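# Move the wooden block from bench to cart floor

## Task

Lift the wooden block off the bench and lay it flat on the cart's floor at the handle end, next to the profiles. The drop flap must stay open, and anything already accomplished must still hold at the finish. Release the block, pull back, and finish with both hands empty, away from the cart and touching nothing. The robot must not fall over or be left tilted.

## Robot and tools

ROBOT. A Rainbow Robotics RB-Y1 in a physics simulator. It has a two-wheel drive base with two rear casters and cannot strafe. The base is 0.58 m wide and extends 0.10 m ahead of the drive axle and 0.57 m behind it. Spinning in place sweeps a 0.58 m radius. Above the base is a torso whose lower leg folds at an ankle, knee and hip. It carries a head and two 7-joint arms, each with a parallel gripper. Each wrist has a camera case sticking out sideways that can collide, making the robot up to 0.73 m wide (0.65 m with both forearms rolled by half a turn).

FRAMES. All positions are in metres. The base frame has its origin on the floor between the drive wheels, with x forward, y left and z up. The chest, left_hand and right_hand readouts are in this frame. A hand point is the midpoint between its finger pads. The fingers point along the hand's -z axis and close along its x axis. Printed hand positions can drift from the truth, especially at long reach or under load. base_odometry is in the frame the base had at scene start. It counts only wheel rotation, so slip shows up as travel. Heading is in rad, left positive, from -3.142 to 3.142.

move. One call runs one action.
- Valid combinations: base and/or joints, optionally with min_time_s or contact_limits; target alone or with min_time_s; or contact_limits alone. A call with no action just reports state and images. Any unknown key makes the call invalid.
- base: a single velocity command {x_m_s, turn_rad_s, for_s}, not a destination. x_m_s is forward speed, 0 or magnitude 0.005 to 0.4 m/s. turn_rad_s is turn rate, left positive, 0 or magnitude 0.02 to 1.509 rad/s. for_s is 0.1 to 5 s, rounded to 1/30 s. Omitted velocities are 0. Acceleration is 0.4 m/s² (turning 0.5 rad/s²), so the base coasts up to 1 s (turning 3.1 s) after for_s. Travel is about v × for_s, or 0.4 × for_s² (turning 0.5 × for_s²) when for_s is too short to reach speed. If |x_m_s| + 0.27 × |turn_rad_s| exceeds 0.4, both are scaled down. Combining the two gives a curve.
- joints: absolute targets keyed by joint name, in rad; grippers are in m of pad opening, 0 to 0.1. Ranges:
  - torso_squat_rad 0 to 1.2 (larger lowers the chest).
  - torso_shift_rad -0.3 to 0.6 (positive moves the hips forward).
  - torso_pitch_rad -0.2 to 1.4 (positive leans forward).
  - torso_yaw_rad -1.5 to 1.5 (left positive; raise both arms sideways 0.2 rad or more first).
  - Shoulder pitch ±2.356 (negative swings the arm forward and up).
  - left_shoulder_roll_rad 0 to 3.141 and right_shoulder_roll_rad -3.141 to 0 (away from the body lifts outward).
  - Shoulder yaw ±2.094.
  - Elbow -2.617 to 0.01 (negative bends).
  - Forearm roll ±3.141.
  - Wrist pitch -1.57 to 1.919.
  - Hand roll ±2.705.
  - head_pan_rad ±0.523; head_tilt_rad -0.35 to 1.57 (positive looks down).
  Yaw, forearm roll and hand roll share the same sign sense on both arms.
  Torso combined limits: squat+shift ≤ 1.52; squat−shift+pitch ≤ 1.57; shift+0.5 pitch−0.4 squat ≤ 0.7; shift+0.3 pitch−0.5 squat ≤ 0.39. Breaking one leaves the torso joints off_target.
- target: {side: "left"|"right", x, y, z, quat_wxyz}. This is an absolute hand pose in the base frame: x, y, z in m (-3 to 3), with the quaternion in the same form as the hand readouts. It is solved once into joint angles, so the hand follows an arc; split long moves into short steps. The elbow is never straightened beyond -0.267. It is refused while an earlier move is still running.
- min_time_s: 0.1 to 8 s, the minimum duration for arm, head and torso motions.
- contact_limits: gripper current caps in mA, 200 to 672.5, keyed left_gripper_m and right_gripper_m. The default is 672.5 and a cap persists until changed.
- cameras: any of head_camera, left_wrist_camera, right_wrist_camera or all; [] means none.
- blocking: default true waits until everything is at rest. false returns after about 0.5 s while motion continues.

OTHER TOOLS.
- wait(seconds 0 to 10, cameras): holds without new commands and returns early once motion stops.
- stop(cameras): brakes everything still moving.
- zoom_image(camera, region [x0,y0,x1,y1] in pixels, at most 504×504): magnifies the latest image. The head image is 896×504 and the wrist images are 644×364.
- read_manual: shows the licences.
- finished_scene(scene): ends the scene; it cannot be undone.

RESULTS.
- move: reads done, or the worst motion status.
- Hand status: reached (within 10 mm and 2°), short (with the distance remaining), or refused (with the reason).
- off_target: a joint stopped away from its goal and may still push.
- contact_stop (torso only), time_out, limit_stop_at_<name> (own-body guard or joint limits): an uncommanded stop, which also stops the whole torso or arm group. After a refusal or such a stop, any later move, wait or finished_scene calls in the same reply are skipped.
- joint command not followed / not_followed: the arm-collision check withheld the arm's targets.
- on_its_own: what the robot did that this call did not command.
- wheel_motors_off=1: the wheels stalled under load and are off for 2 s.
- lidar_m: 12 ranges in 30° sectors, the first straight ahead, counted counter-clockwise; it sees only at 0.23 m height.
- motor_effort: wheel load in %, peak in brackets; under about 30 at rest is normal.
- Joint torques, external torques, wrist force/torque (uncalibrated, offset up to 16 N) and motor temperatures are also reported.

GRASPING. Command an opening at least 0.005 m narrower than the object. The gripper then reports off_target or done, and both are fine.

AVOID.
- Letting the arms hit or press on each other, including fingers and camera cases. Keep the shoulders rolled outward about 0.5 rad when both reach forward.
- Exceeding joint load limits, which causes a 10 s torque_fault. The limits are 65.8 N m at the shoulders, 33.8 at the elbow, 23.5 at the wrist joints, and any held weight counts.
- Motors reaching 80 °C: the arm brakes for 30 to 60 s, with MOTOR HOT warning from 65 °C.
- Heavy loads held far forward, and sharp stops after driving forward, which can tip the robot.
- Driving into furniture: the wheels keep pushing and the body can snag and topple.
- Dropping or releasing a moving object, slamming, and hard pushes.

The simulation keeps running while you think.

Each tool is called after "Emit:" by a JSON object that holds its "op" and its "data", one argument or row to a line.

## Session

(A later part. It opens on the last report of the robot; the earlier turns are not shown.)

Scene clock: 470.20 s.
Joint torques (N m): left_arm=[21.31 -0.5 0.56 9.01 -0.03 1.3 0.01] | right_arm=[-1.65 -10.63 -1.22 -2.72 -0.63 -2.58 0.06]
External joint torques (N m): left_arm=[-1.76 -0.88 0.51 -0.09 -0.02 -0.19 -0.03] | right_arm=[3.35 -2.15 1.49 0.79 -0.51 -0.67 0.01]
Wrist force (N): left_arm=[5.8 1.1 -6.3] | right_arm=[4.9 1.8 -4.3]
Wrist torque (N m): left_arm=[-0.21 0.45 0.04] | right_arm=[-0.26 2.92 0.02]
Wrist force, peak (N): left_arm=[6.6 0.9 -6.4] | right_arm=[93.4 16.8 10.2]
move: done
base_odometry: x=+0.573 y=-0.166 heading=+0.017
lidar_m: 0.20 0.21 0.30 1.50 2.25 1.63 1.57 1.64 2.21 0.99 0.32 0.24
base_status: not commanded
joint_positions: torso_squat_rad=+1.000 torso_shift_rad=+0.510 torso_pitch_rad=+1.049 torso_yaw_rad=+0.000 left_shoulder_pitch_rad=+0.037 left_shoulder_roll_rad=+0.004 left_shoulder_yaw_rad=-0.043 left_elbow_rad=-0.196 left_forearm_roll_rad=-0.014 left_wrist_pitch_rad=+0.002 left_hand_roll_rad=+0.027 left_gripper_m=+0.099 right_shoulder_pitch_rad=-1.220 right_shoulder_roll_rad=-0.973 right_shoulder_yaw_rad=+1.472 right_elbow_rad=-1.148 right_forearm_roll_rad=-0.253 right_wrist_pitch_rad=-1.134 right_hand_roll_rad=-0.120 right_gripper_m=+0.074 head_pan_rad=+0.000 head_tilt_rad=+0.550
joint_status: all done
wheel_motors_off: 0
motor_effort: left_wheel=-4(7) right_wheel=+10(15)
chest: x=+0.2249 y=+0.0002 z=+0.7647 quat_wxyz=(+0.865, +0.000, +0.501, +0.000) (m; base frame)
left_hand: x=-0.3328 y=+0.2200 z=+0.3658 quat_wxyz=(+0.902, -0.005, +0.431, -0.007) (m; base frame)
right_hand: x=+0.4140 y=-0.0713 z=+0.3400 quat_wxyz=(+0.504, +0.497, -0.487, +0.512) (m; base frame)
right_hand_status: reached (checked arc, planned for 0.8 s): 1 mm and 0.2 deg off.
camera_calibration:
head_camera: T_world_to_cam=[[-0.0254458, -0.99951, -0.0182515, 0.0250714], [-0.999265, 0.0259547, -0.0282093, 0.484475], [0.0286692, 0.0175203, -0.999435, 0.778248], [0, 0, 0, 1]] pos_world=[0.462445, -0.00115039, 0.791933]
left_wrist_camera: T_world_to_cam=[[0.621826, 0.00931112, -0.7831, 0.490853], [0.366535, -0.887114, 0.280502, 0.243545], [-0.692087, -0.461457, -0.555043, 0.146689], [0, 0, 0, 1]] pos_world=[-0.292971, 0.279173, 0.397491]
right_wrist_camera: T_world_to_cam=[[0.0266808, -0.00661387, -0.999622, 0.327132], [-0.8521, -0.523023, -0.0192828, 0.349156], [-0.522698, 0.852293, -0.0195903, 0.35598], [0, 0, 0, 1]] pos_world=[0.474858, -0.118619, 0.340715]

Emit:
{"op": "move", "data": {
  "target": {"side":"right","x":0.414,"y":-0.072,"z":0.344,"quat_wxyz":[0.505,0.495,-0.4863,0.5133]},
  "min_time_s": 0.6
}}

Emit:
{"op": "move", "data": {
  "joints": {"right_gripper_m":0.078}
}}

Emit:
{"op": "move", "data": {
  "joints": {"right_gripper_m":0.085},
  "cameras": ["head_camera","right_wrist_camera"]
}}

Scene clock: 472.53 s.
Joint torques (N m): left_arm=[21.35 -0.4 0.63 9.01 -0.11 1.3 0.03] | right_arm=[-7 -5.57 -6.88 -13.23 -1 -9.25 -0.14]
External joint torques (N m): left_arm=[-1.74 -0.79 0.57 -0.1 -0.09 -0.18 -0.01] | right_arm=[-2.08 3.1 -4.13 -9.63 -0.9 -7.34 -0.19]
Wrist force (N): left_arm=[6.5 1.3 -5.3] | right_arm=[-27.8 0.5 -1.1]
Wrist torque (N m): left_arm=[-0.25 0.53 0.09] | right_arm=[-0.26 2.09 0.33]
Wrist force, peak (N): left_arm=[6.5 1.2 -6.2] | right_arm=[-29.2 0.6 -1.6]
move: done
base_odometry: x=+0.573 y=-0.166 heading=+0.017
lidar_m: 0.20 0.21 0.30 1.49 2.26 1.62 1.56 1.64 2.20 0.99 0.33 0.23
base_status: not commanded
joint_positions: torso_squat_rad=+1.000 torso_shift_rad=+0.510 torso_pitch_rad=+1.050 torso_yaw_rad=+0.000 left_shoulder_pitch_rad=+0.037 left_shoulder_roll_rad=+0.004 left_shoulder_yaw_rad=-0.043 left_elbow_rad=-0.196 left_forearm_roll_rad=-0.014 left_wrist_pitch_rad=+0.002 left_hand_roll_rad=+0.027 left_gripper_m=+0.099 right_shoulder_pitch_rad=-1.218 right_shoulder_roll_rad=-0.994 right_shoulder_yaw_rad=+1.471 right_elbow_rad=-1.182 right_forearm_roll_rad=-0.255 right_wrist_pitch_rad=-1.114 right_hand_roll_rad=-0.115 right_gripper_m=+0.074 head_pan_rad=+0.000 head_tilt_rad=+0.550
joint_status: all done
wheel_motors_off: 0
motor_effort: left_wheel=-5(6) right_wheel=+10(11)
chest: x=+0.2252 y=+0.0001 z=+0.7644 quat_wxyz=(+0.865, +0.000, +0.501, +0.000) (m; base frame)
left_hand: x=-0.3329 y=+0.2200 z=+0.3661 quat_wxyz=(+0.902, -0.005, +0.431, -0.007) (m; base frame)
right_hand: x=+0.4137 y=-0.0730 z=+0.3421 quat_wxyz=(+0.506, +0.494, -0.485, +0.514) (m; base frame)
right_hand_status: reached (checked arc, planned for 0.6 s): 2 mm and 0.2 deg off.
camera_calibration:
head_camera: T_world_to_cam=[[-0.0255629, -0.999505, -0.0183275, 0.0250827], [-0.99929, 0.0260562, -0.0272034, 0.483978], [0.0276675, 0.0176191, -0.999462, 0.778129], [0, 0, 0, 1]] pos_world=[0.462747, -0.00125033, 0.791336]
left_wrist_camera: T_world_to_cam=[[0.62103, 0.00942416, -0.78373, 0.490996], [0.366791, -0.887173, 0.279978, 0.243788], [-0.692666, -0.46134, -0.554418, 0.14635], [0, 0, 0, 1]] pos_world=[-0.292971, 0.279173, 0.397692]
right_wrist_camera: T_world_to_cam=[[0.0273084, -0.0142957, -0.999525, 0.328439], [-0.852468, -0.52254, -0.015817, 0.347041], [-0.522066, 0.852495, -0.0264563, 0.359515], [0, 0, 0, 1]] pos_world=[0.474563, -0.120446, 0.343283]

Scene clock: 473.00 s.
Joint torques (N m): left_arm=[21.25 -0.38 0.56 9.14 -0.16 1.34 0.02] | right_arm=[-7.07 -6.11 -5.56 -8.51 -0.52 -5.48 -0.11]
External joint torques (N m): left_arm=[-1.84 -0.77 0.51 0.04 -0.14 -0.14 -0.02] | right_arm=[-2.13 2.54 -2.81 -4.89 -0.42 -3.56 -0.16]
Wrist force (N): left_arm=[5.8 1.1 -5.9] | right_arm=[-19.5 0.5 -0.2]
Wrist torque (N m): left_arm=[-0.30 0.45 0.03] | right_arm=[-0.18 -0.08 -0.11]
Wrist force, peak (N): left_arm=[6.3 1.4 -6.3] | right_arm=[-27.8 0.9 -1.1]
move: done
base_odometry: x=+0.573 y=-0.166 heading=+0.017
lidar_m: 0.21 0.21 0.30 1.49 2.26 1.62 1.56 1.64 2.21 0.98 0.33 0.22
base_status: not commanded
joint_positions: torso_squat_rad=+1.000 torso_shift_rad=+0.510 torso_pitch_rad=+1.050 torso_yaw_rad=+0.000 left_shoulder_pitch_rad=+0.037 left_shoulder_roll_rad=+0.004 left_shoulder_yaw_rad=-0.043 left_elbow_rad=-0.196 left_forearm_roll_rad=-0.014 left_wrist_pitch_rad=+0.002 left_hand_roll_rad=+0.027 left_gripper_m=+0.099 right_shoulder_pitch_rad=-1.218 right_shoulder_roll_rad=-0.994 right_shoulder_yaw_rad=+1.470 right_elbow_rad=-1.183 right_forearm_roll_rad=-0.255 right_wrist_pitch_rad=-1.115 right_hand_roll_rad=-0.115 right_gripper_m=+0.078 head_pan_rad=+0.000 head_tilt_rad=+0.550
joint_status: all done
wheel_motors_off: 0
motor_effort: left_wheel=-6(9) right_wheel=+8(10)
chest: x=+0.2252 y=+0.0001 z=+0.7644 quat_wxyz=(+0.865, +0.000, +0.501, +0.000) (m; base frame)
left_hand: x=-0.3329 y=+0.2200 z=+0.3661 quat_wxyz=(+0.902, -0.005, +0.431, -0.007) (m; base frame)
right_hand: x=+0.4137 y=-0.0727 z=+0.3427 quat_wxyz=(+0.506, +0.495, -0.485, +0.513) (m; base frame)
camera_calibration:
head_camera: T_world_to_cam=[[-0.0255632, -0.999503, -0.01843, 0.0251637], [-0.999287, 0.0260611, -0.0273007, 0.484054], [0.0277674, 0.0177189, -0.999457, 0.778079], [0, 0, 0, 1]] pos_world=[0.462747, -0.00125057, 0.791335]
left_wrist_camera: T_world_to_cam=[[0.621079, 0.00947561, -0.783691, 0.49098], [0.366721, -0.887227, 0.279901, 0.243814], [-0.692659, -0.461236, -0.554513, 0.14636], [0, 0, 0, 1]] pos_world=[-0.292971, 0.279173, 0.397692]
right_wrist_camera: T_world_to_cam=[[0.0271742, -0.0119267, -0.99956, 0.329217], [-0.852388, -0.522636, -0.0169371, 0.34751], [-0.522204, 0.852473, -0.0243684, 0.35847], [0, 0, 0, 1]] pos_world=[0.474462, -0.120038, 0.343693]

Scene clock: 473.53 s.
Joint torques (N m): left_arm=[21.56 -0.54 0.87 8.99 -0.1 1.39 0.09] | right_arm=[-6.83 -6.34 -5.64 -8.49 -0.57 -5.26 -0.14]
External joint torques (N m): left_arm=[-1.53 -0.93 0.81 -0.12 -0.08 -0.09 0.05] | right_arm=[-1.9 2.31 -2.89 -4.88 -0.47 -3.35 -0.19]
Wrist force (N): left_arm=[6.1 0.5 -5.8] | right_arm=[-18.8 1.1 2.1]
Wrist torque (N m): left_arm=[-0.16 0.46 0.02] | right_arm=[-0.27 0.04 -0.13]
Wrist force, peak (N): left_arm=[6.8 1.5 -5.5] | right_arm=[-19.4 0.9 0.9]
move: done
base_odometry: x=+0.573 y=-0.166 heading=+0.017
lidar_m: 0.21 0.21 0.30 1.50 2.26 1.63 1.56 1.63 2.19 0.99 0.31 0.23
base_status: not commanded
joint_positions: torso_squat_rad=+1.000 torso_shift_rad=+0.510 torso_pitch_rad=+1.050 torso_yaw_rad=+0.000 left_shoulder_pitch_rad=+0.037 left_shoulder_roll_rad=+0.004 left_shoulder_yaw_rad=-0.043 left_elbow_rad=-0.196 left_forearm_roll_rad=-0.014 left_wrist_pitch_rad=+0.002 left_hand_roll_rad=+0.027 left_gripper_m=+0.099 right_shoulder_pitch_rad=-1.218 right_shoulder_roll_rad=-0.994 right_shoulder_yaw_rad=+1.470 right_elbow_rad=-1.183 right_forearm_roll_rad=-0.255 right_wrist_pitch_rad=-1.115 right_hand_roll_rad=-0.115 right_gripper_m=+0.085 head_pan_rad=+0.000 head_tilt_rad=+0.550
joint_status: all done
wheel_motors_off: 0
motor_effort: left_wheel=-6(7) right_wheel=+7(8)
chest: x=+0.2252 y=+0.0001 z=+0.7644 quat_wxyz=(+0.865, +0.000, +0.501, +0.000) (m; base frame)
left_hand: x=-0.3329 y=+0.2200 z=+0.3661 quat_wxyz=(+0.902, -0.005, +0.431, -0.007) (m; base frame)
right_hand: x=+0.4137 y=-0.0726 z=+0.3427 quat_wxyz=(+0.506, +0.495, -0.485, +0.513) (m; base frame)
pictures: head_camera, right_wrist_camera
camera_calibration:
head_camera: T_world_to_cam=[[-0.0255632, -0.999503, -0.01843, 0.0251637], [-0.999287, 0.0260611, -0.0273007, 0.484054], [0.0277674, 0.0177189, -0.999457, 0.778079], [0, 0, 0, 1]] pos_world=[0.462747, -0.00125057, 0.791335]
right_wrist_camera: T_world_to_cam=[[0.0271228, -0.011841, -0.999562, 0.329253], [-0.852389, -0.522634, -0.0169381, 0.347511], [-0.522205, 0.852475, -0.0242684, 0.358436], [0, 0, 0, 1]] pos_world=[0.474462, -0.120038, 0.343693]

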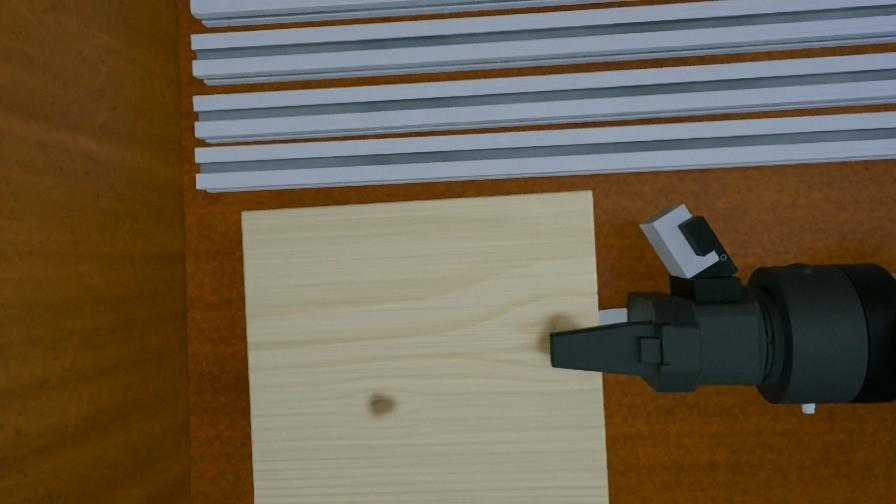

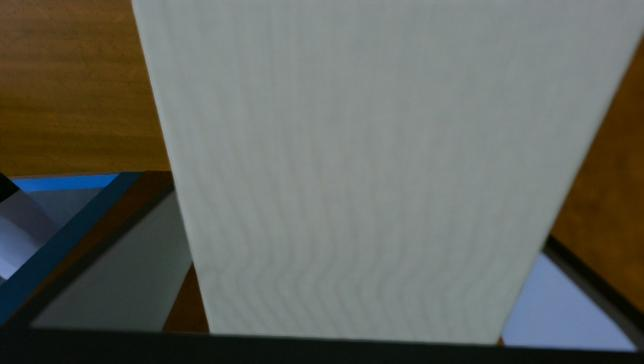

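Emit:
{"op": "move", "data": {
  "joints": {"right_gripper_m":0.1}
}}

Emit:
{"op": "move", "data": {
  "target": {"side":"right","x":0.414,"y":-0.077,"z":0.341,"quat_wxyz":[0.5312,0.4669,-0.4589,0.5406]},
  "min_time_s": 1.2,
  "cameras": ["head_camera","right_wrist_camera"]
}}

Scene clock: 475.47 s.
Joint torques (N m): left_arm=[21.48 -0.42 0.92 9.18 -0.09 1.29 0.04] | right_arm=[-6.53 -5.8 -4.42 -4.73 -0.37 -1.05 -0.19]
External joint torques (N m): left_arm=[-1.61 -0.8 0.87 0.08 -0.07 -0.19 0] | right_arm=[-1.58 2.86 -1.66 -1.11 -0.27 0.86 -0.24]
Wrist force (N): left_arm=[5.7 1.0 -5.8] | right_arm=[3.2 2.2 8.4]
Wrist torque (N m): left_arm=[-0.22 0.45 0.06] | right_arm=[-0.38 0.78 -0.25]
Wrist force, peak (N): left_arm=[6.5 0.8 -6.7] | right_arm=[-19.6 1.0 2.0]
move: done
base_odometry: x=+0.573 y=-0.166 heading=+0.017
lidar_m: 0.21 0.21 0.29 1.50 2.25 1.63 1.55 1.63 2.21 0.99 0.33 0.23
base_status: not commanded
joint_positions: torso_squat_rad=+1.000 torso_shift_rad=+0.510 torso_pitch_rad=+1.050 torso_yaw_rad=+0.000 left_shoulder_pitch_rad=+0.037 left_shoulder_roll_rad=+0.004 left_shoulder_yaw_rad=-0.043 left_elbow_rad=-0.196 left_forearm_roll_rad=-0.014 left_wrist_pitch_rad=+0.002 left_hand_roll_rad=+0.027 left_gripper_m=+0.099 right_shoulder_pitch_rad=-1.218 right_shoulder_roll_rad=-0.994 right_shoulder_yaw_rad=+1.470 right_elbow_rad=-1.184 right_forearm_roll_rad=-0.255 right_wrist_pitch_rad=-1.117 right_hand_roll_rad=-0.115 right_gripper_m=+0.099 head_pan_rad=+0.000 head_tilt_rad=+0.550
joint_status: all done
wheel_motors_off: 0
motor_effort: left_wheel=-8(8) right_wheel=+7(9)
chest: x=+0.2250 y=+0.0001 z=+0.7646 quat_wxyz=(+0.865, +0.000, +0.501, +0.000) (m; base frame)
left_hand: x=-0.3328 y=+0.2200 z=+0.3660 quat_wxyz=(+0.902, -0.005, +0.431, -0.007) (m; base frame)
right_hand: x=+0.4137 y=-0.0724 z=+0.3435 quat_wxyz=(+0.505, +0.495, -0.486, +0.513) (m; base frame)
camera_calibration:
head_camera: T_world_to_cam=[[-0.0255558, -0.999503, -0.01844, 0.0251711], [-0.999276, 0.026061, -0.0277006, 0.484273], [0.0281674, 0.0177188, -0.999446, 0.778186], [0, 0, 0, 1]] pos_world=[0.462646, -0.00125057, 0.791634]
left_wrist_camera: T_world_to_cam=[[0.621383, 0.00934591, -0.783451, 0.490932], [0.36655, -0.887222, 0.28014, 0.243695], [-0.692477, -0.461249, -0.55473, 0.146448], [0, 0, 0, 1]] pos_world=[-0.292971, 0.279173, 0.397592]
right_wrist_camera: T_world_to_cam=[[0.0274654, -0.00988633, -0.999574, 0.330039], [-0.852398, -0.522575, -0.0182529, 0.348097], [-0.522172, 0.852536, -0.0227798, 0.357757], [0, 0, 0, 1]] pos_world=[0.474463, -0.119831, 0.344402]

Scene clock: 477.00 s.
Joint torques (N m): left_arm=[21.46 -0.43 0.83 8.96 -0.09 1.33 -0.02] | right_arm=[-5.71 -15.45 -1.88 -0.53 -0.54 0.15 0.28]
External joint torques (N m): left_arm=[-1.62 -0.82 0.77 -0.14 -0.07 -0.15 -0.07] | right_arm=[-0.82 -6.17 1.11 3.6 -0.49 2.05 0.23]
Wrist force (N): left_arm=[5.8 1.7 -5.7] | right_arm=[0.3 3.8 -5.4]
Wrist torque (N m): left_arm=[-0.30 0.43 0.07] | right_arm=[-0.22 -1.00 -0.28]
Wrist force, peak (N): left_arm=[6.8 1.2 -5.9] | right_arm=[20.5 5.1 -8.4]
move: done
base_odometry: x=+0.573 y=-0.166 heading=+0.017
lidar_m: 0.19 0.22 0.30 1.50 2.24 1.62 1.55 1.64 2.21 0.98 0.33 0.24
base_status: not commanded
joint_positions: torso_squat_rad=+1.000 torso_shift_rad=+0.510 torso_pitch_rad=+1.050 torso_yaw_rad=+0.000 left_shoulder_pitch_rad=+0.037 left_shoulder_roll_rad=+0.004 left_shoulder_yaw_rad=-0.043 left_elbow_rad=-0.196 left_forearm_roll_rad=-0.014 left_wrist_pitch_rad=+0.002 left_hand_roll_rad=+0.027 left_gripper_m=+0.099 right_shoulder_pitch_rad=-1.222 right_shoulder_roll_rad=-1.084 right_shoulder_yaw_rad=+1.473 right_elbow_rad=-1.342 right_forearm_roll_rad=-0.261 right_wrist_pitch_rad=-0.945 right_hand_roll_rad=-0.105 right_gripper_m=+0.099 head_pan_rad=+0.000 head_tilt_rad=+0.550
joint_status: all done
wheel_motors_off: 0
motor_effort: left_wheel=-6(8) right_wheel=+8(9)
chest: x=+0.2251 y=+0.0001 z=+0.7645 quat_wxyz=(+0.865, +0.000, +0.501, +0.000) (m; base frame)
left_hand: x=-0.3329 y=+0.2200 z=+0.3660 quat_wxyz=(+0.902, -0.005, +0.431, -0.007) (m; base frame)
right_hand: x=+0.4136 y=-0.0760 z=+0.3415 quat_wxyz=(+0.529, +0.468, -0.459, +0.539) (m; base frame)
right_hand_status: reached (checked arc, planned for 1.2 s): 1 mm and 0.2 deg off.
pictures: head_camera, right_wrist_camera
camera_calibration:
head_camera: T_world_to_cam=[[-0.0254565, -0.999504, -0.0185362, 0.0251989], [-0.999282, 0.0259627, -0.0276015, 0.484194], [0.0280691, 0.0178202, -0.999447, 0.778133], [0, 0, 0, 1]] pos_world=[0.462646, -0.00125112, 0.791534]
right_wrist_camera: T_world_to_cam=[[0.030244, -0.114736, -0.992935, 0.316567], [-0.851826, -0.522691, 0.0344524, 0.327897], [-0.522951, 0.844766, -0.113544, 0.391493], [0, 0, 0, 1]] pos_world=[0.474468, -0.12301, 0.347485]

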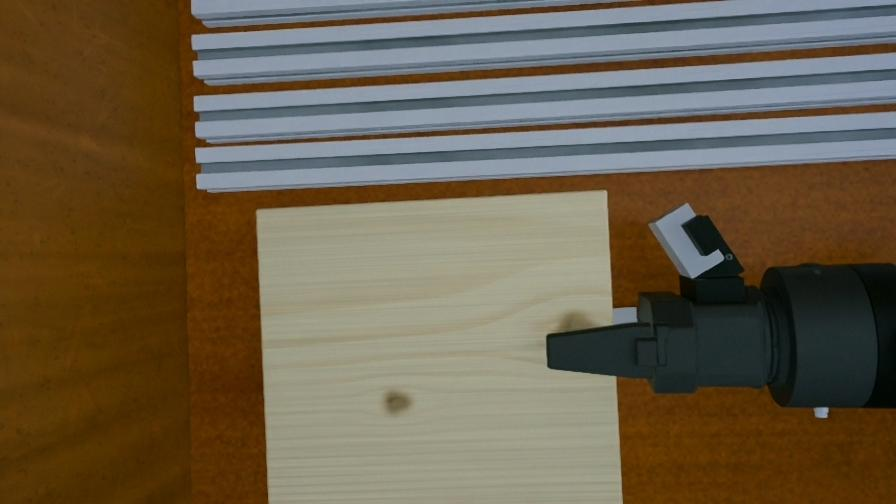

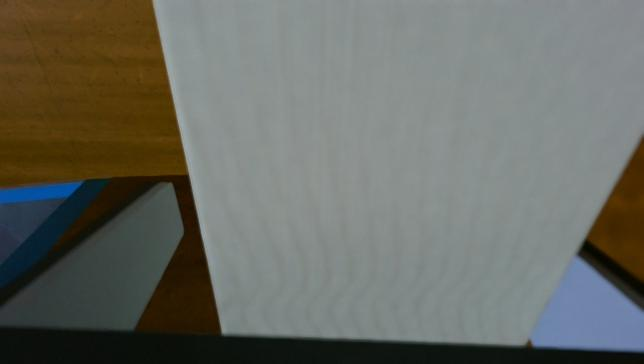

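Emit:
{"op": "move", "data": {
  "target": {"side":"right","x":0.414,"y":-0.107,"z":0.343,"quat_wxyz":[0.5312,0.4669,-0.4589,0.5406]},
  "min_time_s": 1.5,
  "cameras": ["head_camera","right_wrist_camera"]
}}

Scene clock: 479.83 s.
Joint torques (N m): left_arm=[21.53 -0.54 0.53 9.02 -0.01 1.26 0.01] | right_arm=[-4.31 -14.1 -2.85 -4.59 -0.09 -4.19 -0.3]
External joint torques (N m): left_arm=[-1.56 -0.93 0.48 -0.09 0.01 -0.23 -0.04] | right_arm=[0.13 -3.59 -0.04 -1.11 -0.01 -2.3 -0.35]
Wrist force (N): left_arm=[5.8 0.7 -5.6] | right_arm=[-15.7 2.2 -5.9]
Wrist torque (N m): left_arm=[-0.19 0.47 0.07] | right_arm=[-0.29 -0.47 -0.17]
Wrist force, peak (N): left_arm=[6.7 1.9 -6.3] | right_arm=[-16.4 2.5 -6.9]
move: done
base_odometry: x=+0.573 y=-0.166 heading=+0.017
lidar_m: 0.21 0.21 0.30 1.50 2.27 1.63 1.56 1.63 2.20 0.98 0.33 0.23
base_status: not commanded
joint_positions: torso_squat_rad=+1.000 torso_shift_rad=+0.510 torso_pitch_rad=+1.050 torso_yaw_rad=+0.000 left_shoulder_pitch_rad=+0.037 left_shoulder_roll_rad=+0.004 left_shoulder_yaw_rad=-0.043 left_elbow_rad=-0.196 left_forearm_roll_rad=-0.014 left_wrist_pitch_rad=+0.002 left_hand_roll_rad=+0.027 left_gripper_m=+0.099 right_shoulder_pitch_rad=-1.205 right_shoulder_roll_rad=-1.132 right_shoulder_yaw_rad=+1.478 right_elbow_rad=-1.309 right_forearm_roll_rad=-0.256 right_wrist_pitch_rad=-1.024 right_hand_roll_rad=-0.108 right_gripper_m=+0.099 head_pan_rad=+0.000 head_tilt_rad=+0.550
joint_status: all done
wheel_motors_off: 0
motor_effort: left_wheel=-6(6) right_wheel=+7(8)
chest: x=+0.2251 y=+0.0001 z=+0.7645 quat_wxyz=(+0.865, +0.000, +0.501, +0.000) (m; base frame)
left_hand: x=-0.3329 y=+0.2200 z=+0.3661 quat_wxyz=(+0.902, -0.005, +0.431, -0.007) (m; base frame)
right_hand: x=+0.4140 y=-0.1066 z=+0.3429 quat_wxyz=(+0.530, +0.466, -0.458, +0.540) (m; base frame)
right_hand_status: reached (checked arc, planned for 1.5 s): 0 mm and 0.0 deg off.
pictures: head_camera, right_wrist_camera
camera_calibration:
head_camera: T_world_to_cam=[[-0.0254549, -0.999504, -0.0185337, 0.0251961], [-0.999285, 0.0259593, -0.0275016, 0.484117], [0.0279691, 0.0178203, -0.99945, 0.778181], [0, 0, 0, 1]] pos_world=[0.462647, -0.00125113, 0.791534]
right_wrist_camera: T_world_to_cam=[[0.0312018, -0.118681, -0.992442, 0.313486], [-0.852378, -0.521714, 0.0355909, 0.312112], [-0.521995, 0.844825, -0.11744, 0.418624], [0, 0, 0, 1]] pos_world=[0.474776, -0.153626, 0.349172]

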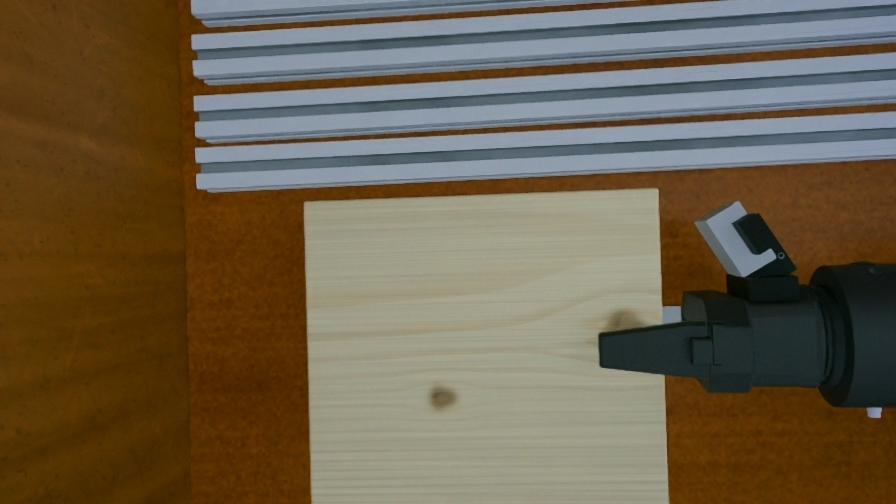

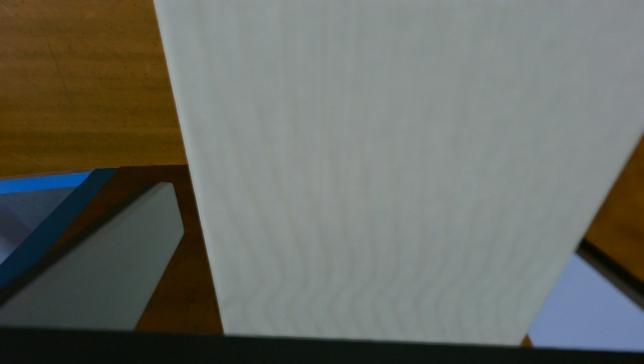

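Emit:
{"op": "move", "data": {
  "joints": {"head_pan_rad":0.5,"head_tilt_rad":0.3},
  "cameras": ["head_camera","left_wrist_camera"]
}}

Emit:
{"op": "move", "data": {
  "joints": {"head_pan_rad":0.5,"head_tilt_rad":-0.3},
  "cameras": ["head_camera"]
}}

Scene clock: 489.53 s.
Joint torques (N m): left_arm=[21.39 -0.26 0.69 9.03 -0.13 1.35 0.02] | right_arm=[-3.72 -14.04 -2.47 -4.54 -0.15 -4.19 -0.11]
External joint torques (N m): left_arm=[-1.7 -0.66 0.64 -0.08 -0.11 -0.13 -0.02] | right_arm=[0.72 -3.53 0.34 -1.06 -0.06 -2.29 -0.16]
Wrist force (N): left_arm=[6.4 0.8 -5.7] | right_arm=[-15.5 2.5 -6.1]
Wrist torque (N m): left_arm=[-0.24 0.56 0.00] | right_arm=[-0.40 -0.53 -0.18]
Wrist force, peak (N): left_arm=[6.9 0.8 -6.5] | right_arm=[-16.5 2.5 -6.3]
move: done
base_odometry: x=+0.573 y=-0.166 heading=+0.017
lidar_m: 0.21 0.22 0.29 1.50 2.27 1.64 1.56 1.64 2.21 0.98 0.33 0.23
base_status: not commanded
joint_positions: torso_squat_rad=+1.000 torso_shift_rad=+0.510 torso_pitch_rad=+1.050 torso_yaw_rad=+0.000 left_shoulder_pitch_rad=+0.037 left_shoulder_roll_rad=+0.004 left_shoulder_yaw_rad=-0.043 left_elbow_rad=-0.196 left_forearm_roll_rad=-0.014 left_wrist_pitch_rad=+0.002 left_hand_roll_rad=+0.027 left_gripper_m=+0.099 right_shoulder_pitch_rad=-1.205 right_shoulder_roll_rad=-1.132 right_shoulder_yaw_rad=+1.478 right_elbow_rad=-1.309 right_forearm_roll_rad=-0.256 right_wrist_pitch_rad=-1.024 right_hand_roll_rad=-0.108 right_gripper_m=+0.099 head_pan_rad=+0.500 head_tilt_rad=+0.300
joint_status: all done
wheel_motors_off: 0
motor_effort: left_wheel=-6(6) right_wheel=+5(8)
chest: x=+0.2251 y=+0.0001 z=+0.7645 quat_wxyz=(+0.865, +0.000, +0.501, +0.000) (m; base frame)
left_hand: x=-0.3329 y=+0.2200 z=+0.3661 quat_wxyz=(+0.902, -0.005, +0.431, -0.007) (m; base frame)
right_hand: x=+0.4140 y=-0.1067 z=+0.3429 quat_wxyz=(+0.530, +0.466, -0.458, +0.540) (m; base frame)
pictures: head_camera, left_wrist_camera
camera_calibration:
head_camera: T_world_to_cam=[[0.217539, -0.871884, -0.438743, 0.280722], [-0.952977, -0.0925648, -0.28856, 0.685744], [0.210979, 0.480885, -0.851022, 0.577782], [0, 0, 0, 1]] pos_world=[0.47053, 0.0303862, 0.812748]
left_wrist_camera: T_world_to_cam=[[0.621301, 0.00953886, -0.783514, 0.490957], [0.366686, -0.887219, 0.279969, 0.243774], [-0.692478, -0.461249, -0.554728, 0.146503], [0, 0, 0, 1]] pos_world=[-0.292971, 0.279172, 0.397691]

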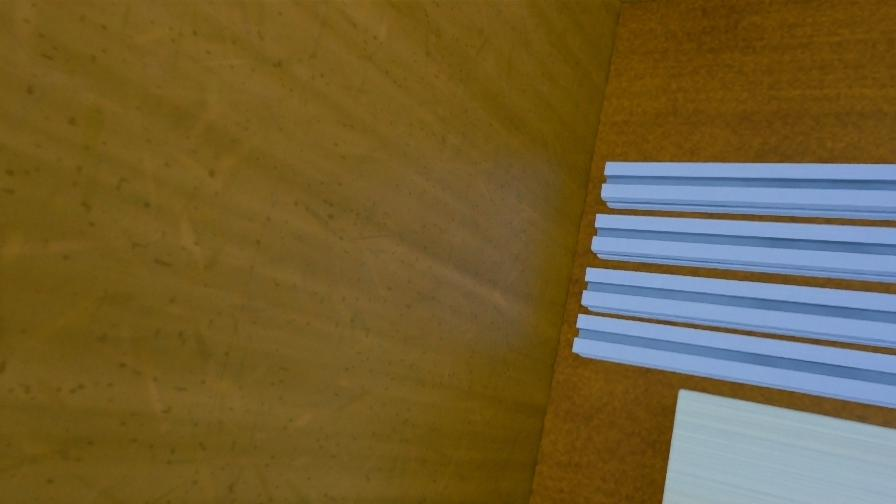

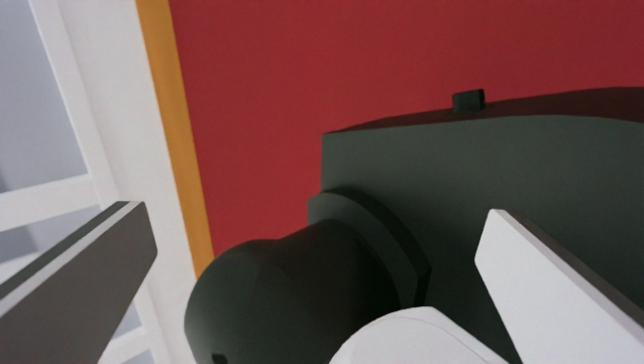

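Scene clock: 490.60 s.
Joint torques (N m): left_arm=[21.45 -0.49 0.87 9.05 -0.08 1.36 0.07] | right_arm=[-3.91 -13.92 -2.68 -4.67 -0.08 -4.09 -0.22]
External joint torques (N m): left_arm=[-1.64 -0.89 0.81 -0.06 -0.06 -0.12 0.03] | right_arm=[0.53 -3.42 0.12 -1.19 0.01 -2.19 -0.27]
Wrist force (N): left_arm=[5.9 0.5 -5.6] | right_arm=[-15.8 1.9 -6.0]
Wrist torque (N m): left_arm=[-0.17 0.48 0.07] | right_arm=[-0.30 -0.56 -0.15]
Wrist force, peak (N): left_arm=[5.7 1.7 -7.0] | right_arm=[-16.5 2.0 -6.5]
move: done
base_odometry: x=+0.573 y=-0.166 heading=+0.017
lidar_m: 0.20 0.21 0.30 1.50 2.26 1.62 1.55 1.64 2.20 0.98 0.33 0.23
base_status: not commanded
joint_positions: torso_squat_rad=+1.000 torso_shift_rad=+0.510 torso_pitch_rad=+1.050 torso_yaw_rad=+0.000 left_shoulder_pitch_rad=+0.037 left_shoulder_roll_rad=+0.004 left_shoulder_yaw_rad=-0.043 left_elbow_rad=-0.196 left_forearm_roll_rad=-0.014 left_wrist_pitch_rad=+0.002 left_hand_roll_rad=+0.027 left_gripper_m=+0.099 right_shoulder_pitch_rad=-1.205 right_shoulder_roll_rad=-1.132 right_shoulder_yaw_rad=+1.478 right_elbow_rad=-1.309 right_forearm_roll_rad=-0.256 right_wrist_pitch_rad=-1.024 right_hand_roll_rad=-0.108 right_gripper_m=+0.099 head_pan_rad=+0.500 head_tilt_rad=-0.300
joint_status: all done
wheel_motors_off: 0
motor_effort: left_wheel=-6(6) right_wheel=+8(8)
chest: x=+0.2251 y=+0.0001 z=+0.7645 quat_wxyz=(+0.865, +0.000, +0.501, +0.000) (m; base frame)
left_hand: x=-0.3329 y=+0.2200 z=+0.3661 quat_wxyz=(+0.902, -0.005, +0.431, -0.007) (m; base frame)
right_hand: x=+0.4140 y=-0.1067 z=+0.3429 quat_wxyz=(+0.530, +0.466, -0.458, +0.540) (m; base frame)
pictures: head_camera
camera_calibration:
head_camera: T_world_to_cam=[[0.233868, -0.864804, -0.444319, 0.278786], [-0.666356, 0.190215, -0.720963, 0.933684], [0.708008, 0.464685, -0.531782, 0.104424], [0, 0, 0, 1]] pos_world=[0.483034, 0.0149712, 0.852553]

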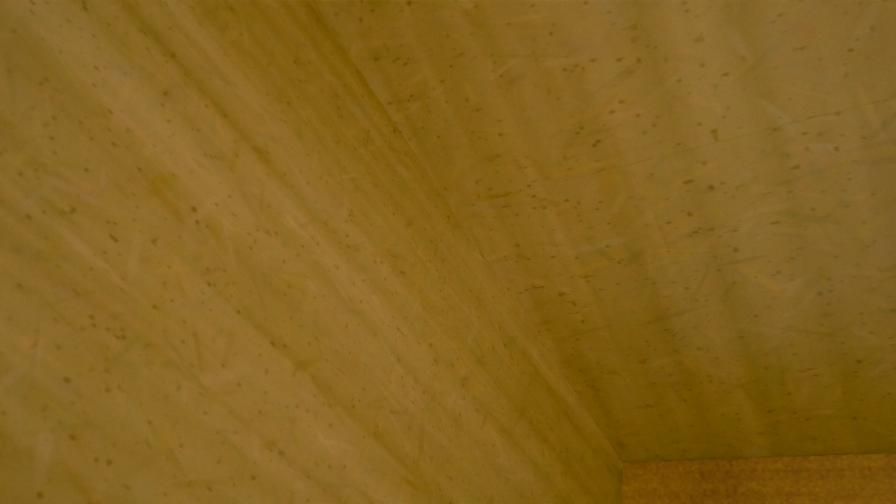

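Emit:
{"op": "move", "data": {
  "joints": {"head_pan_rad":0.0,"head_tilt_rad":0.6}
}}

Emit:
{"op": "move", "data": {
  "target": {"side":"right","x":0.395,"y":-0.107,"z":0.343,"quat_wxyz":[0.5312,0.4669,-0.4589,0.5406]},
  "min_time_s": 1,
  "cameras": ["head_camera"]
}}

Emit:
{"op": "move", "data": {
  "target": {"side":"right","x":0.365,"y":-0.127,"z":0.343,"quat_wxyz":[0.5312,0.4669,-0.4589,0.5406]},
  "min_time_s": 1,
  "cameras": ["head_camera","right_wrist_camera"]
}}

Scene clock: 503.20 s.
Joint torques (N m): left_arm=[21.49 -0.63 0.89 9.17 -0.02 1.34 -0.08] | right_arm=[-4.26 -13.92 -2.24 -4.6 -0.18 -4.12 -0.27]
External joint torques (N m): left_arm=[-1.6 -1.02 0.83 0.07 0 -0.15 -0.12] | right_arm=[0.17 -3.41 0.57 -1.12 -0.09 -2.22 -0.32]
Wrist force (N): left_arm=[6.1 0.7 -5.5] | right_arm=[-15.9 2.3 -6.5]
Wrist torque (N m): left_arm=[-0.20 0.50 0.03] | right_arm=[-0.30 -0.52 -0.16]
Wrist force, peak (N): left_arm=[6.5 1.5 -6.9] | right_arm=[-16.7 2.5 -6.5]
move: done
base_odometry: x=+0.573 y=-0.166 heading=+0.017
lidar_m: 0.21 0.22 0.30 1.50 2.24 1.64 1.55 1.62 2.21 0.98 0.33 0.24
base_status: not commanded
joint_positions: torso_squat_rad=+1.000 torso_shift_rad=+0.510 torso_pitch_rad=+1.050 torso_yaw_rad=+0.000 left_shoulder_pitch_rad=+0.037 left_shoulder_roll_rad=+0.004 left_shoulder_yaw_rad=-0.043 left_elbow_rad=-0.196 left_forearm_roll_rad=-0.014 left_wrist_pitch_rad=+0.002 left_hand_roll_rad=+0.027 left_gripper_m=+0.099 right_shoulder_pitch_rad=-1.205 right_shoulder_roll_rad=-1.132 right_shoulder_yaw_rad=+1.478 right_elbow_rad=-1.309 right_forearm_roll_rad=-0.256 right_wrist_pitch_rad=-1.024 right_hand_roll_rad=-0.108 right_gripper_m=+0.099 head_pan_rad=+0.000 head_tilt_rad=+0.600
joint_status: all done
wheel_motors_off: 0
motor_effort: left_wheel=-6(6) right_wheel=+6(8)
chest: x=+0.2251 y=+0.0001 z=+0.7645 quat_wxyz=(+0.865, +0.000, +0.501, +0.000) (m; base frame)
left_hand: x=-0.3329 y=+0.2200 z=+0.3661 quat_wxyz=(+0.902, -0.005, +0.431, -0.007) (m; base frame)
right_hand: x=+0.4140 y=-0.1067 z=+0.3429 quat_wxyz=(+0.530, +0.466, -0.458, +0.540) (m; base frame)
camera_calibration:
head_camera: T_world_to_cam=[[-0.0263524, -0.999504, -0.0172395, 0.0244708], [-0.999412, 0.0259633, 0.0224158, 0.44205], [-0.0219571, 0.01782, -0.9996, 0.79869], [0, 0, 0, 1]] pos_world=[0.459972, -0.00125112, 0.788884]
left_wrist_camera: T_world_to_cam=[[0.621301, 0.00953886, -0.783514, 0.490957], [0.366686, -0.887219, 0.279969, 0.243774], [-0.692478, -0.461249, -0.554728, 0.146503], [0, 0, 0, 1]] pos_world=[-0.292971, 0.279172, 0.397691]
right_wrist_camera: T_world_to_cam=[[0.0312018, -0.118681, -0.992442, 0.313486], [-0.852378, -0.521714, 0.0355909, 0.312112], [-0.521995, 0.844825, -0.11744, 0.418624], [0, 0, 0, 1]] pos_world=[0.474776, -0.153626, 0.349172]

Scene clock: 504.53 s.
Joint torques (N m): left_arm=[21.24 -0.24 0.74 9.05 -0.11 1.39 0.03] | right_arm=[-0.04 -9.16 -0.6 -9.73 1.02 -4.77 -0.06]
External joint torques (N m): left_arm=[-1.85 -0.64 0.68 -0.05 -0.09 -0.09 -0.01] | right_arm=[3.59 1.24 1.84 -6.03 1.03 -2.86 -0.11]
Wrist force (N): left_arm=[5.7 1.1 -6.6] | right_arm=[-17.7 -6.3 -0.6]
Wrist torque (N m): left_arm=[-0.23 0.45 0.02] | right_arm=[-0.30 -0.27 0.21]
Wrist force, peak (N): left_arm=[6.2 1.2 -6.7] | right_arm=[-20.6 -7.5 -0.7]
move: done
base_odometry: x=+0.573 y=-0.166 heading=+0.017
lidar_m: 0.20 0.22 0.30 1.50 2.26 1.63 1.55 1.63 2.20 0.98 0.32 0.22
base_status: not commanded
joint_positions: torso_squat_rad=+1.000 torso_shift_rad=+0.510 torso_pitch_rad=+1.050 torso_yaw_rad=+0.000 left_shoulder_pitch_rad=+0.037 left_shoulder_roll_rad=+0.004 left_shoulder_yaw_rad=-0.043 left_elbow_rad=-0.196 left_forearm_roll_rad=-0.014 left_wrist_pitch_rad=+0.002 left_hand_roll_rad=+0.027 left_gripper_m=+0.099 right_shoulder_pitch_rad=-1.167 right_shoulder_roll_rad=-1.138 right_shoulder_yaw_rad=+1.478 right_elbow_rad=-1.341 right_forearm_roll_rad=-0.259 right_wrist_pitch_rad=-1.009 right_hand_roll_rad=-0.064 right_gripper_m=+0.099 head_pan_rad=+0.000 head_tilt_rad=+0.600
joint_status: all done
wheel_motors_off: 0
motor_effort: left_wheel=-6(7) right_wheel=+4(8)
chest: x=+0.2251 y=+0.0001 z=+0.7645 quat_wxyz=(+0.865, +0.000, +0.501, +0.000) (m; base frame)
left_hand: x=-0.3329 y=+0.2200 z=+0.3661 quat_wxyz=(+0.902, -0.005, +0.431, -0.007) (m; base frame)
right_hand: x=+0.3962 y=-0.1072 z=+0.3429 quat_wxyz=(+0.530, +0.466, -0.458, +0.540) (m; base frame)
right_hand_status: reached (checked arc, planned for 1.0 s): 1 mm and 0.1 deg off.
pictures: head_camera
camera_calibration:
head_camera: T_world_to_cam=[[-0.0263524, -0.999504, -0.0172395, 0.0244708], [-0.999412, 0.0259633, 0.0224158, 0.44205], [-0.0219571, 0.01782, -0.9996, 0.79869], [0, 0, 0, 1]] pos_world=[0.459972, -0.00125112, 0.788884]

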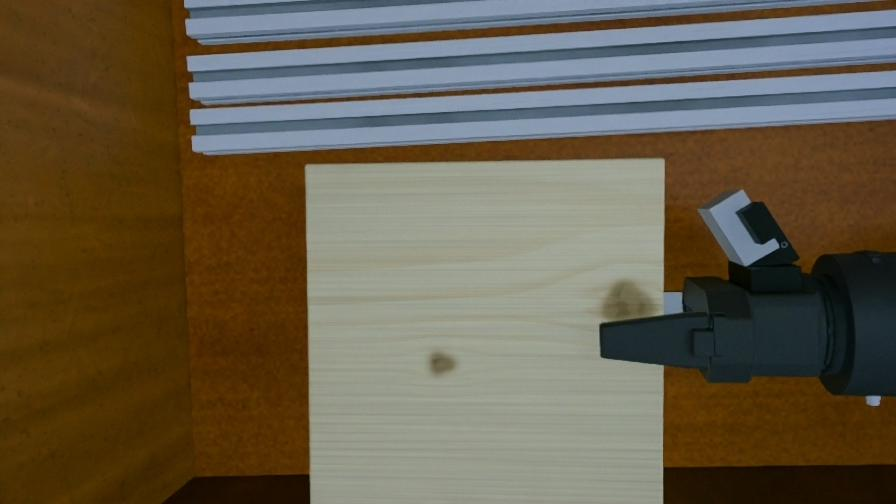

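Scene clock: 505.87 s.
Joint torques (N m): left_arm=[21.38 -0.59 0.74 9.07 -0.1 1.35 0.05] | right_arm=[0.73 -12.6 0.52 -7.37 0.57 -4.59 0.03]
External joint torques (N m): left_arm=[-1.71 -0.99 0.69 -0.04 -0.08 -0.13 0.01] | right_arm=[2.71 -1.77 2.16 -3.81 0.46 -2.68 -0.02]
Wrist force (N): left_arm=[6.0 0.8 -6.3] | right_arm=[-17.3 -2.5 -6.0]
Wrist torque (N m): left_arm=[-0.18 0.49 0.04] | right_arm=[-0.42 -0.21 0.07]
Wrist force, peak (N): left_arm=[6.3 1.2 -6.5] | right_arm=[-20.7 -7.9 -3.9]
move: done
base_odometry: x=+0.573 y=-0.166 heading=+0.017
lidar_m: 0.20 0.21 0.30 1.50 2.26 1.62 1.57 1.63 2.19 0.98 0.32 0.24
base_status: not commanded
joint_positions: torso_squat_rad=+1.000 torso_shift_rad=+0.510 torso_pitch_rad=+1.050 torso_yaw_rad=+0.000 left_shoulder_pitch_rad=+0.037 left_shoulder_roll_rad=+0.004 left_shoulder_yaw_rad=-0.043 left_elbow_rad=-0.196 left_forearm_roll_rad=-0.014 left_wrist_pitch_rad=+0.002 left_hand_roll_rad=+0.027 left_gripper_m=+0.099 right_shoulder_pitch_rad=-1.093 right_shoulder_roll_rad=-1.161 right_shoulder_yaw_rad=+1.485 right_elbow_rad=-1.346 right_forearm_roll_rad=-0.263 right_wrist_pitch_rad=-1.050 right_hand_roll_rad=+0.010 right_gripper_m=+0.099 head_pan_rad=+0.000 head_tilt_rad=+0.600
joint_status: all done
wheel_motors_off: 0
motor_effort: left_wheel=-6(7) right_wheel=+3(6)
chest: x=+0.2251 y=+0.0001 z=+0.7645 quat_wxyz=(+0.865, +0.000, +0.501, +0.000) (m; base frame)
left_hand: x=-0.3329 y=+0.2200 z=+0.3661 quat_wxyz=(+0.902, -0.005, +0.431, -0.007) (m; base frame)
right_hand: x=+0.3656 y=-0.1269 z=+0.3427 quat_wxyz=(+0.530, +0.466, -0.458, +0.540) (m; base frame)
right_hand_status: reached (checked arc, planned for 1.0 s): 1 mm and 0.1 deg off.
pictures: head_camera, right_wrist_camera
camera_calibration:
head_camera: T_world_to_cam=[[-0.0263524, -0.999504, -0.0172395, 0.0244708], [-0.999412, 0.0259633, 0.0224158, 0.44205], [-0.0219571, 0.01782, -0.9996, 0.79869], [0, 0, 0, 1]] pos_world=[0.459972, -0.00125112, 0.788884]
right_wrist_camera: T_world_to_cam=[[0.0323885, -0.11958, -0.992296, 0.311871], [-0.852593, -0.521402, 0.0350046, 0.260621], [-0.521571, 0.844891, -0.11884, 0.410835], [0, 0, 0, 1]] pos_world=[0.426382, -0.173929, 0.349169]

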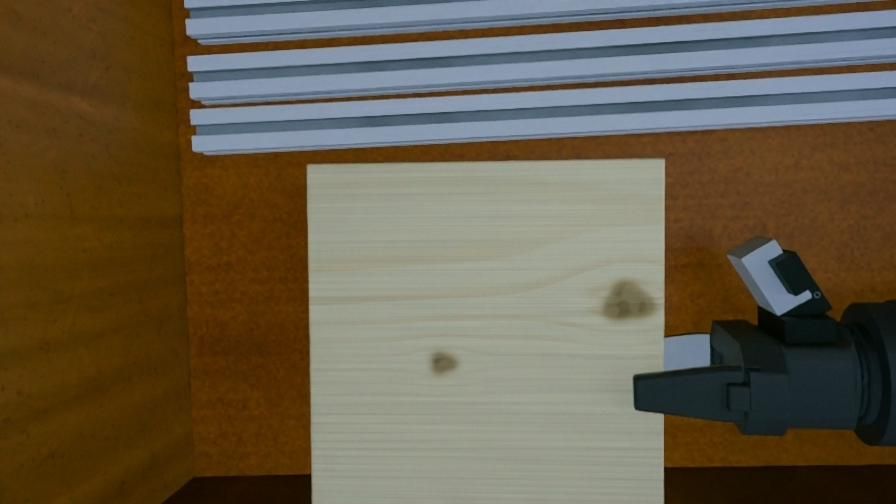

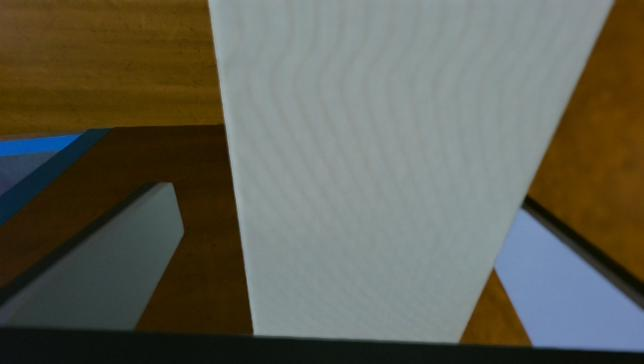

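Emit:
{"op": "move", "data": {
  "target": {"side":"right","x":0.348,"y":-0.139,"z":0.340,"quat_wxyz":[0.5312,0.4669,-0.4589,0.5406]},
  "min_time_s": 1
}}

Emit:
{"op": "move", "data": {
  "target": {"side":"right","x":0.342,"y":-0.165,"z":0.340,"quat_wxyz":[0.5312,0.4669,-0.4589,0.5406]},
  "min_time_s": 0.8,
  "cameras": ["head_camera","right_wrist_camera"]
}}

Scene clock: 508.67 s.
Joint torques (N m): left_arm=[21.41 -0.34 0.8 8.9 -0.03 1.31 -0.06] | right_arm=[3.46 -12.48 2.71 -2.35 1.53 -1.97 -0.05]
External joint torques (N m): left_arm=[-1.68 -0.73 0.74 -0.2 -0.01 -0.17 -0.1] | right_arm=[4.55 -1.46 3.9 1.02 1.37 -0.07 -0.1]
Wrist force (N): left_arm=[6.0 0.6 -6.2] | right_arm=[-5.6 -3.6 -3.1]
Wrist torque (N m): left_arm=[-0.18 0.48 0.03] | right_arm=[-0.48 -0.30 0.11]
Wrist force, peak (N): left_arm=[6.7 1.1 -6.4] | right_arm=[-17.9 -3.5 -6.0]
move: done
base_odometry: x=+0.573 y=-0.166 heading=+0.017
lidar_m: 0.21 0.22 0.30 1.49 2.25 1.63 1.56 1.64 2.20 0.98 0.32 0.23
base_status: not commanded
joint_positions: torso_squat_rad=+1.000 torso_shift_rad=+0.510 torso_pitch_rad=+1.050 torso_yaw_rad=+0.000 left_shoulder_pitch_rad=+0.037 left_shoulder_roll_rad=+0.004 left_shoulder_yaw_rad=-0.043 left_elbow_rad=-0.196 left_forearm_roll_rad=-0.014 left_wrist_pitch_rad=+0.002 left_hand_roll_rad=+0.027 left_gripper_m=+0.099 right_shoulder_pitch_rad=-1.054 right_shoulder_roll_rad=-1.162 right_shoulder_yaw_rad=+1.491 right_elbow_rad=-1.323 right_forearm_roll_rad=-0.262 right_wrist_pitch_rad=-1.085 right_hand_roll_rad=+0.045 right_gripper_m=+0.099 head_pan_rad=+0.000 head_tilt_rad=+0.600
joint_status: all done
wheel_motors_off: 0
motor_effort: left_wheel=-6(7) right_wheel=+4(7)
chest: x=+0.2251 y=+0.0001 z=+0.7645 quat_wxyz=(+0.865, +0.000, +0.501, +0.000) (m; base frame)
left_hand: x=-0.3329 y=+0.2200 z=+0.3661 quat_wxyz=(+0.902, -0.005, +0.431, -0.007) (m; base frame)
right_hand: x=+0.3490 y=-0.1382 z=+0.3406 quat_wxyz=(+0.530, +0.466, -0.458, +0.540) (m; base frame)
right_hand_status: reached (checked arc, planned for 1.0 s): 1 mm and 0.1 deg off.
camera_calibration:
head_camera: T_world_to_cam=[[-0.0263524, -0.999504, -0.0172395, 0.0244708], [-0.999412, 0.0259633, 0.0224158, 0.44205], [-0.0219571, 0.01782, -0.9996, 0.79869], [0, 0, 0, 1]] pos_world=[0.459972, -0.00125112, 0.788884]
left_wrist_camera: T_world_to_cam=[[0.621258, 0.00950962, -0.783548, 0.490966], [0.36666, -0.887237, 0.279949, 0.24378], [-0.69253, -0.461216, -0.55469, 0.146463], [0, 0, 0, 1]] pos_world=[-0.292971, 0.279173, 0.397692]
right_wrist_camera: T_world_to_cam=[[0.0321707, -0.119139, -0.992356, 0.309068], [-0.852422, -0.521682, 0.0349969, 0.240532], [-0.521864, 0.84478, -0.118339, 0.411386], [0, 0, 0, 1]] pos_world=[0.40978, -0.185227, 0.346971]

Scene clock: 509.80 s.
Joint torques (N m): left_arm=[21.33 -0.6 0.81 9.19 -0.04 1.22 -0.02] | right_arm=[1.09 -13.34 0.34 -2.2 0.34 -1.96 0.26]
External joint torques (N m): left_arm=[-1.76 -0.99 0.76 0.09 -0.02 -0.26 -0.07] | right_arm=[1.56 -1.49 1.22 0.53 0.18 -0.05 0.21]
Wrist force (N): left_arm=[5.7 1.0 -6.4] | right_arm=[-5.7 2.0 -0.7]
Wrist torque (N m): left_arm=[-0.25 0.45 0.03] | right_arm=[-0.34 -0.19 -0.15]
Wrist force, peak (N): left_arm=[6.6 1.3 -6.0] | right_arm=[-6.4 -3.5 -3.5]
move: done
base_odometry: x=+0.573 y=-0.166 heading=+0.017
lidar_m: 0.21 0.21 0.29 1.50 2.25 1.63 1.55 1.64 2.20 0.99 0.32 0.23
base_status: not commanded
joint_positions: torso_squat_rad=+1.000 torso_shift_rad=+0.510 torso_pitch_rad=+1.050 torso_yaw_rad=+0.000 left_shoulder_pitch_rad=+0.037 left_shoulder_roll_rad=+0.004 left_shoulder_yaw_rad=-0.043 left_elbow_rad=-0.196 left_forearm_roll_rad=-0.014 left_wrist_pitch_rad=+0.002 left_hand_roll_rad=+0.027 left_gripper_m=+0.099 right_shoulder_pitch_rad=-1.028 right_shoulder_roll_rad=-1.181 right_shoulder_yaw_rad=+1.498 right_elbow_rad=-1.267 right_forearm_roll_rad=-0.257 right_wrist_pitch_rad=-1.163 right_hand_roll_rad=+0.053 right_gripper_m=+0.099 head_pan_rad=+0.000 head_tilt_rad=+0.600
joint_status: all done
wheel_motors_off: 0
motor_effort: left_wheel=-7(7) right_wheel=+7(8)
chest: x=+0.2251 y=+0.0001 z=+0.7645 quat_wxyz=(+0.865, +0.000, +0.501, +0.000) (m; base frame)
left_hand: x=-0.3329 y=+0.2200 z=+0.3661 quat_wxyz=(+0.902, -0.005, +0.431, -0.007) (m; base frame)
right_hand: x=+0.3421 y=-0.1640 z=+0.3405 quat_wxyz=(+0.531, +0.465, -0.457, +0.541) (m; base frame)
right_hand_status: reached (checked arc, planned for 0.8 s): 1 mm and 0.2 deg off.
pictures: head_camera, right_wrist_camera
camera_calibration:
head_camera: T_world_to_cam=[[-0.026349, -0.999504, -0.0172396, 0.0244711], [-0.999412, 0.02596, 0.0224157, 0.442048], [-0.021957, 0.0178201, -0.9996, 0.79879], [0, 0, 0, 1]] pos_world=[0.459972, -0.00125113, 0.788984]
right_wrist_camera: T_world_to_cam=[[0.0313991, -0.12196, -0.992038, 0.305818], [-0.85209, -0.522071, 0.0372132, 0.220334], [-0.522453, 0.844137, -0.120314, 0.430339], [0, 0, 0, 1]] pos_world=[0.402974, -0.210938, 0.346959]

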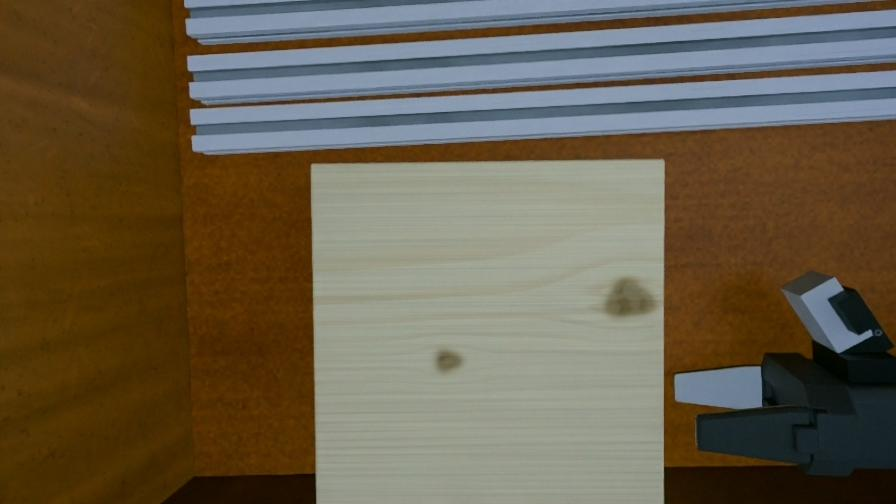

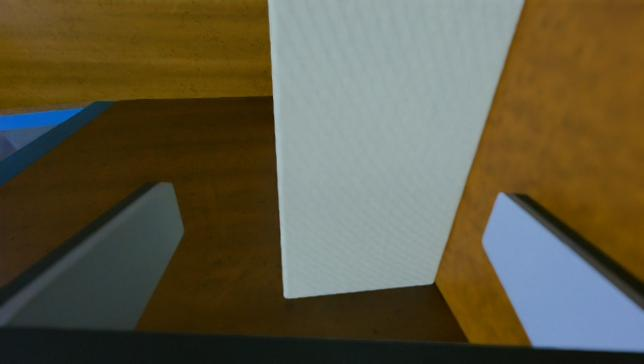

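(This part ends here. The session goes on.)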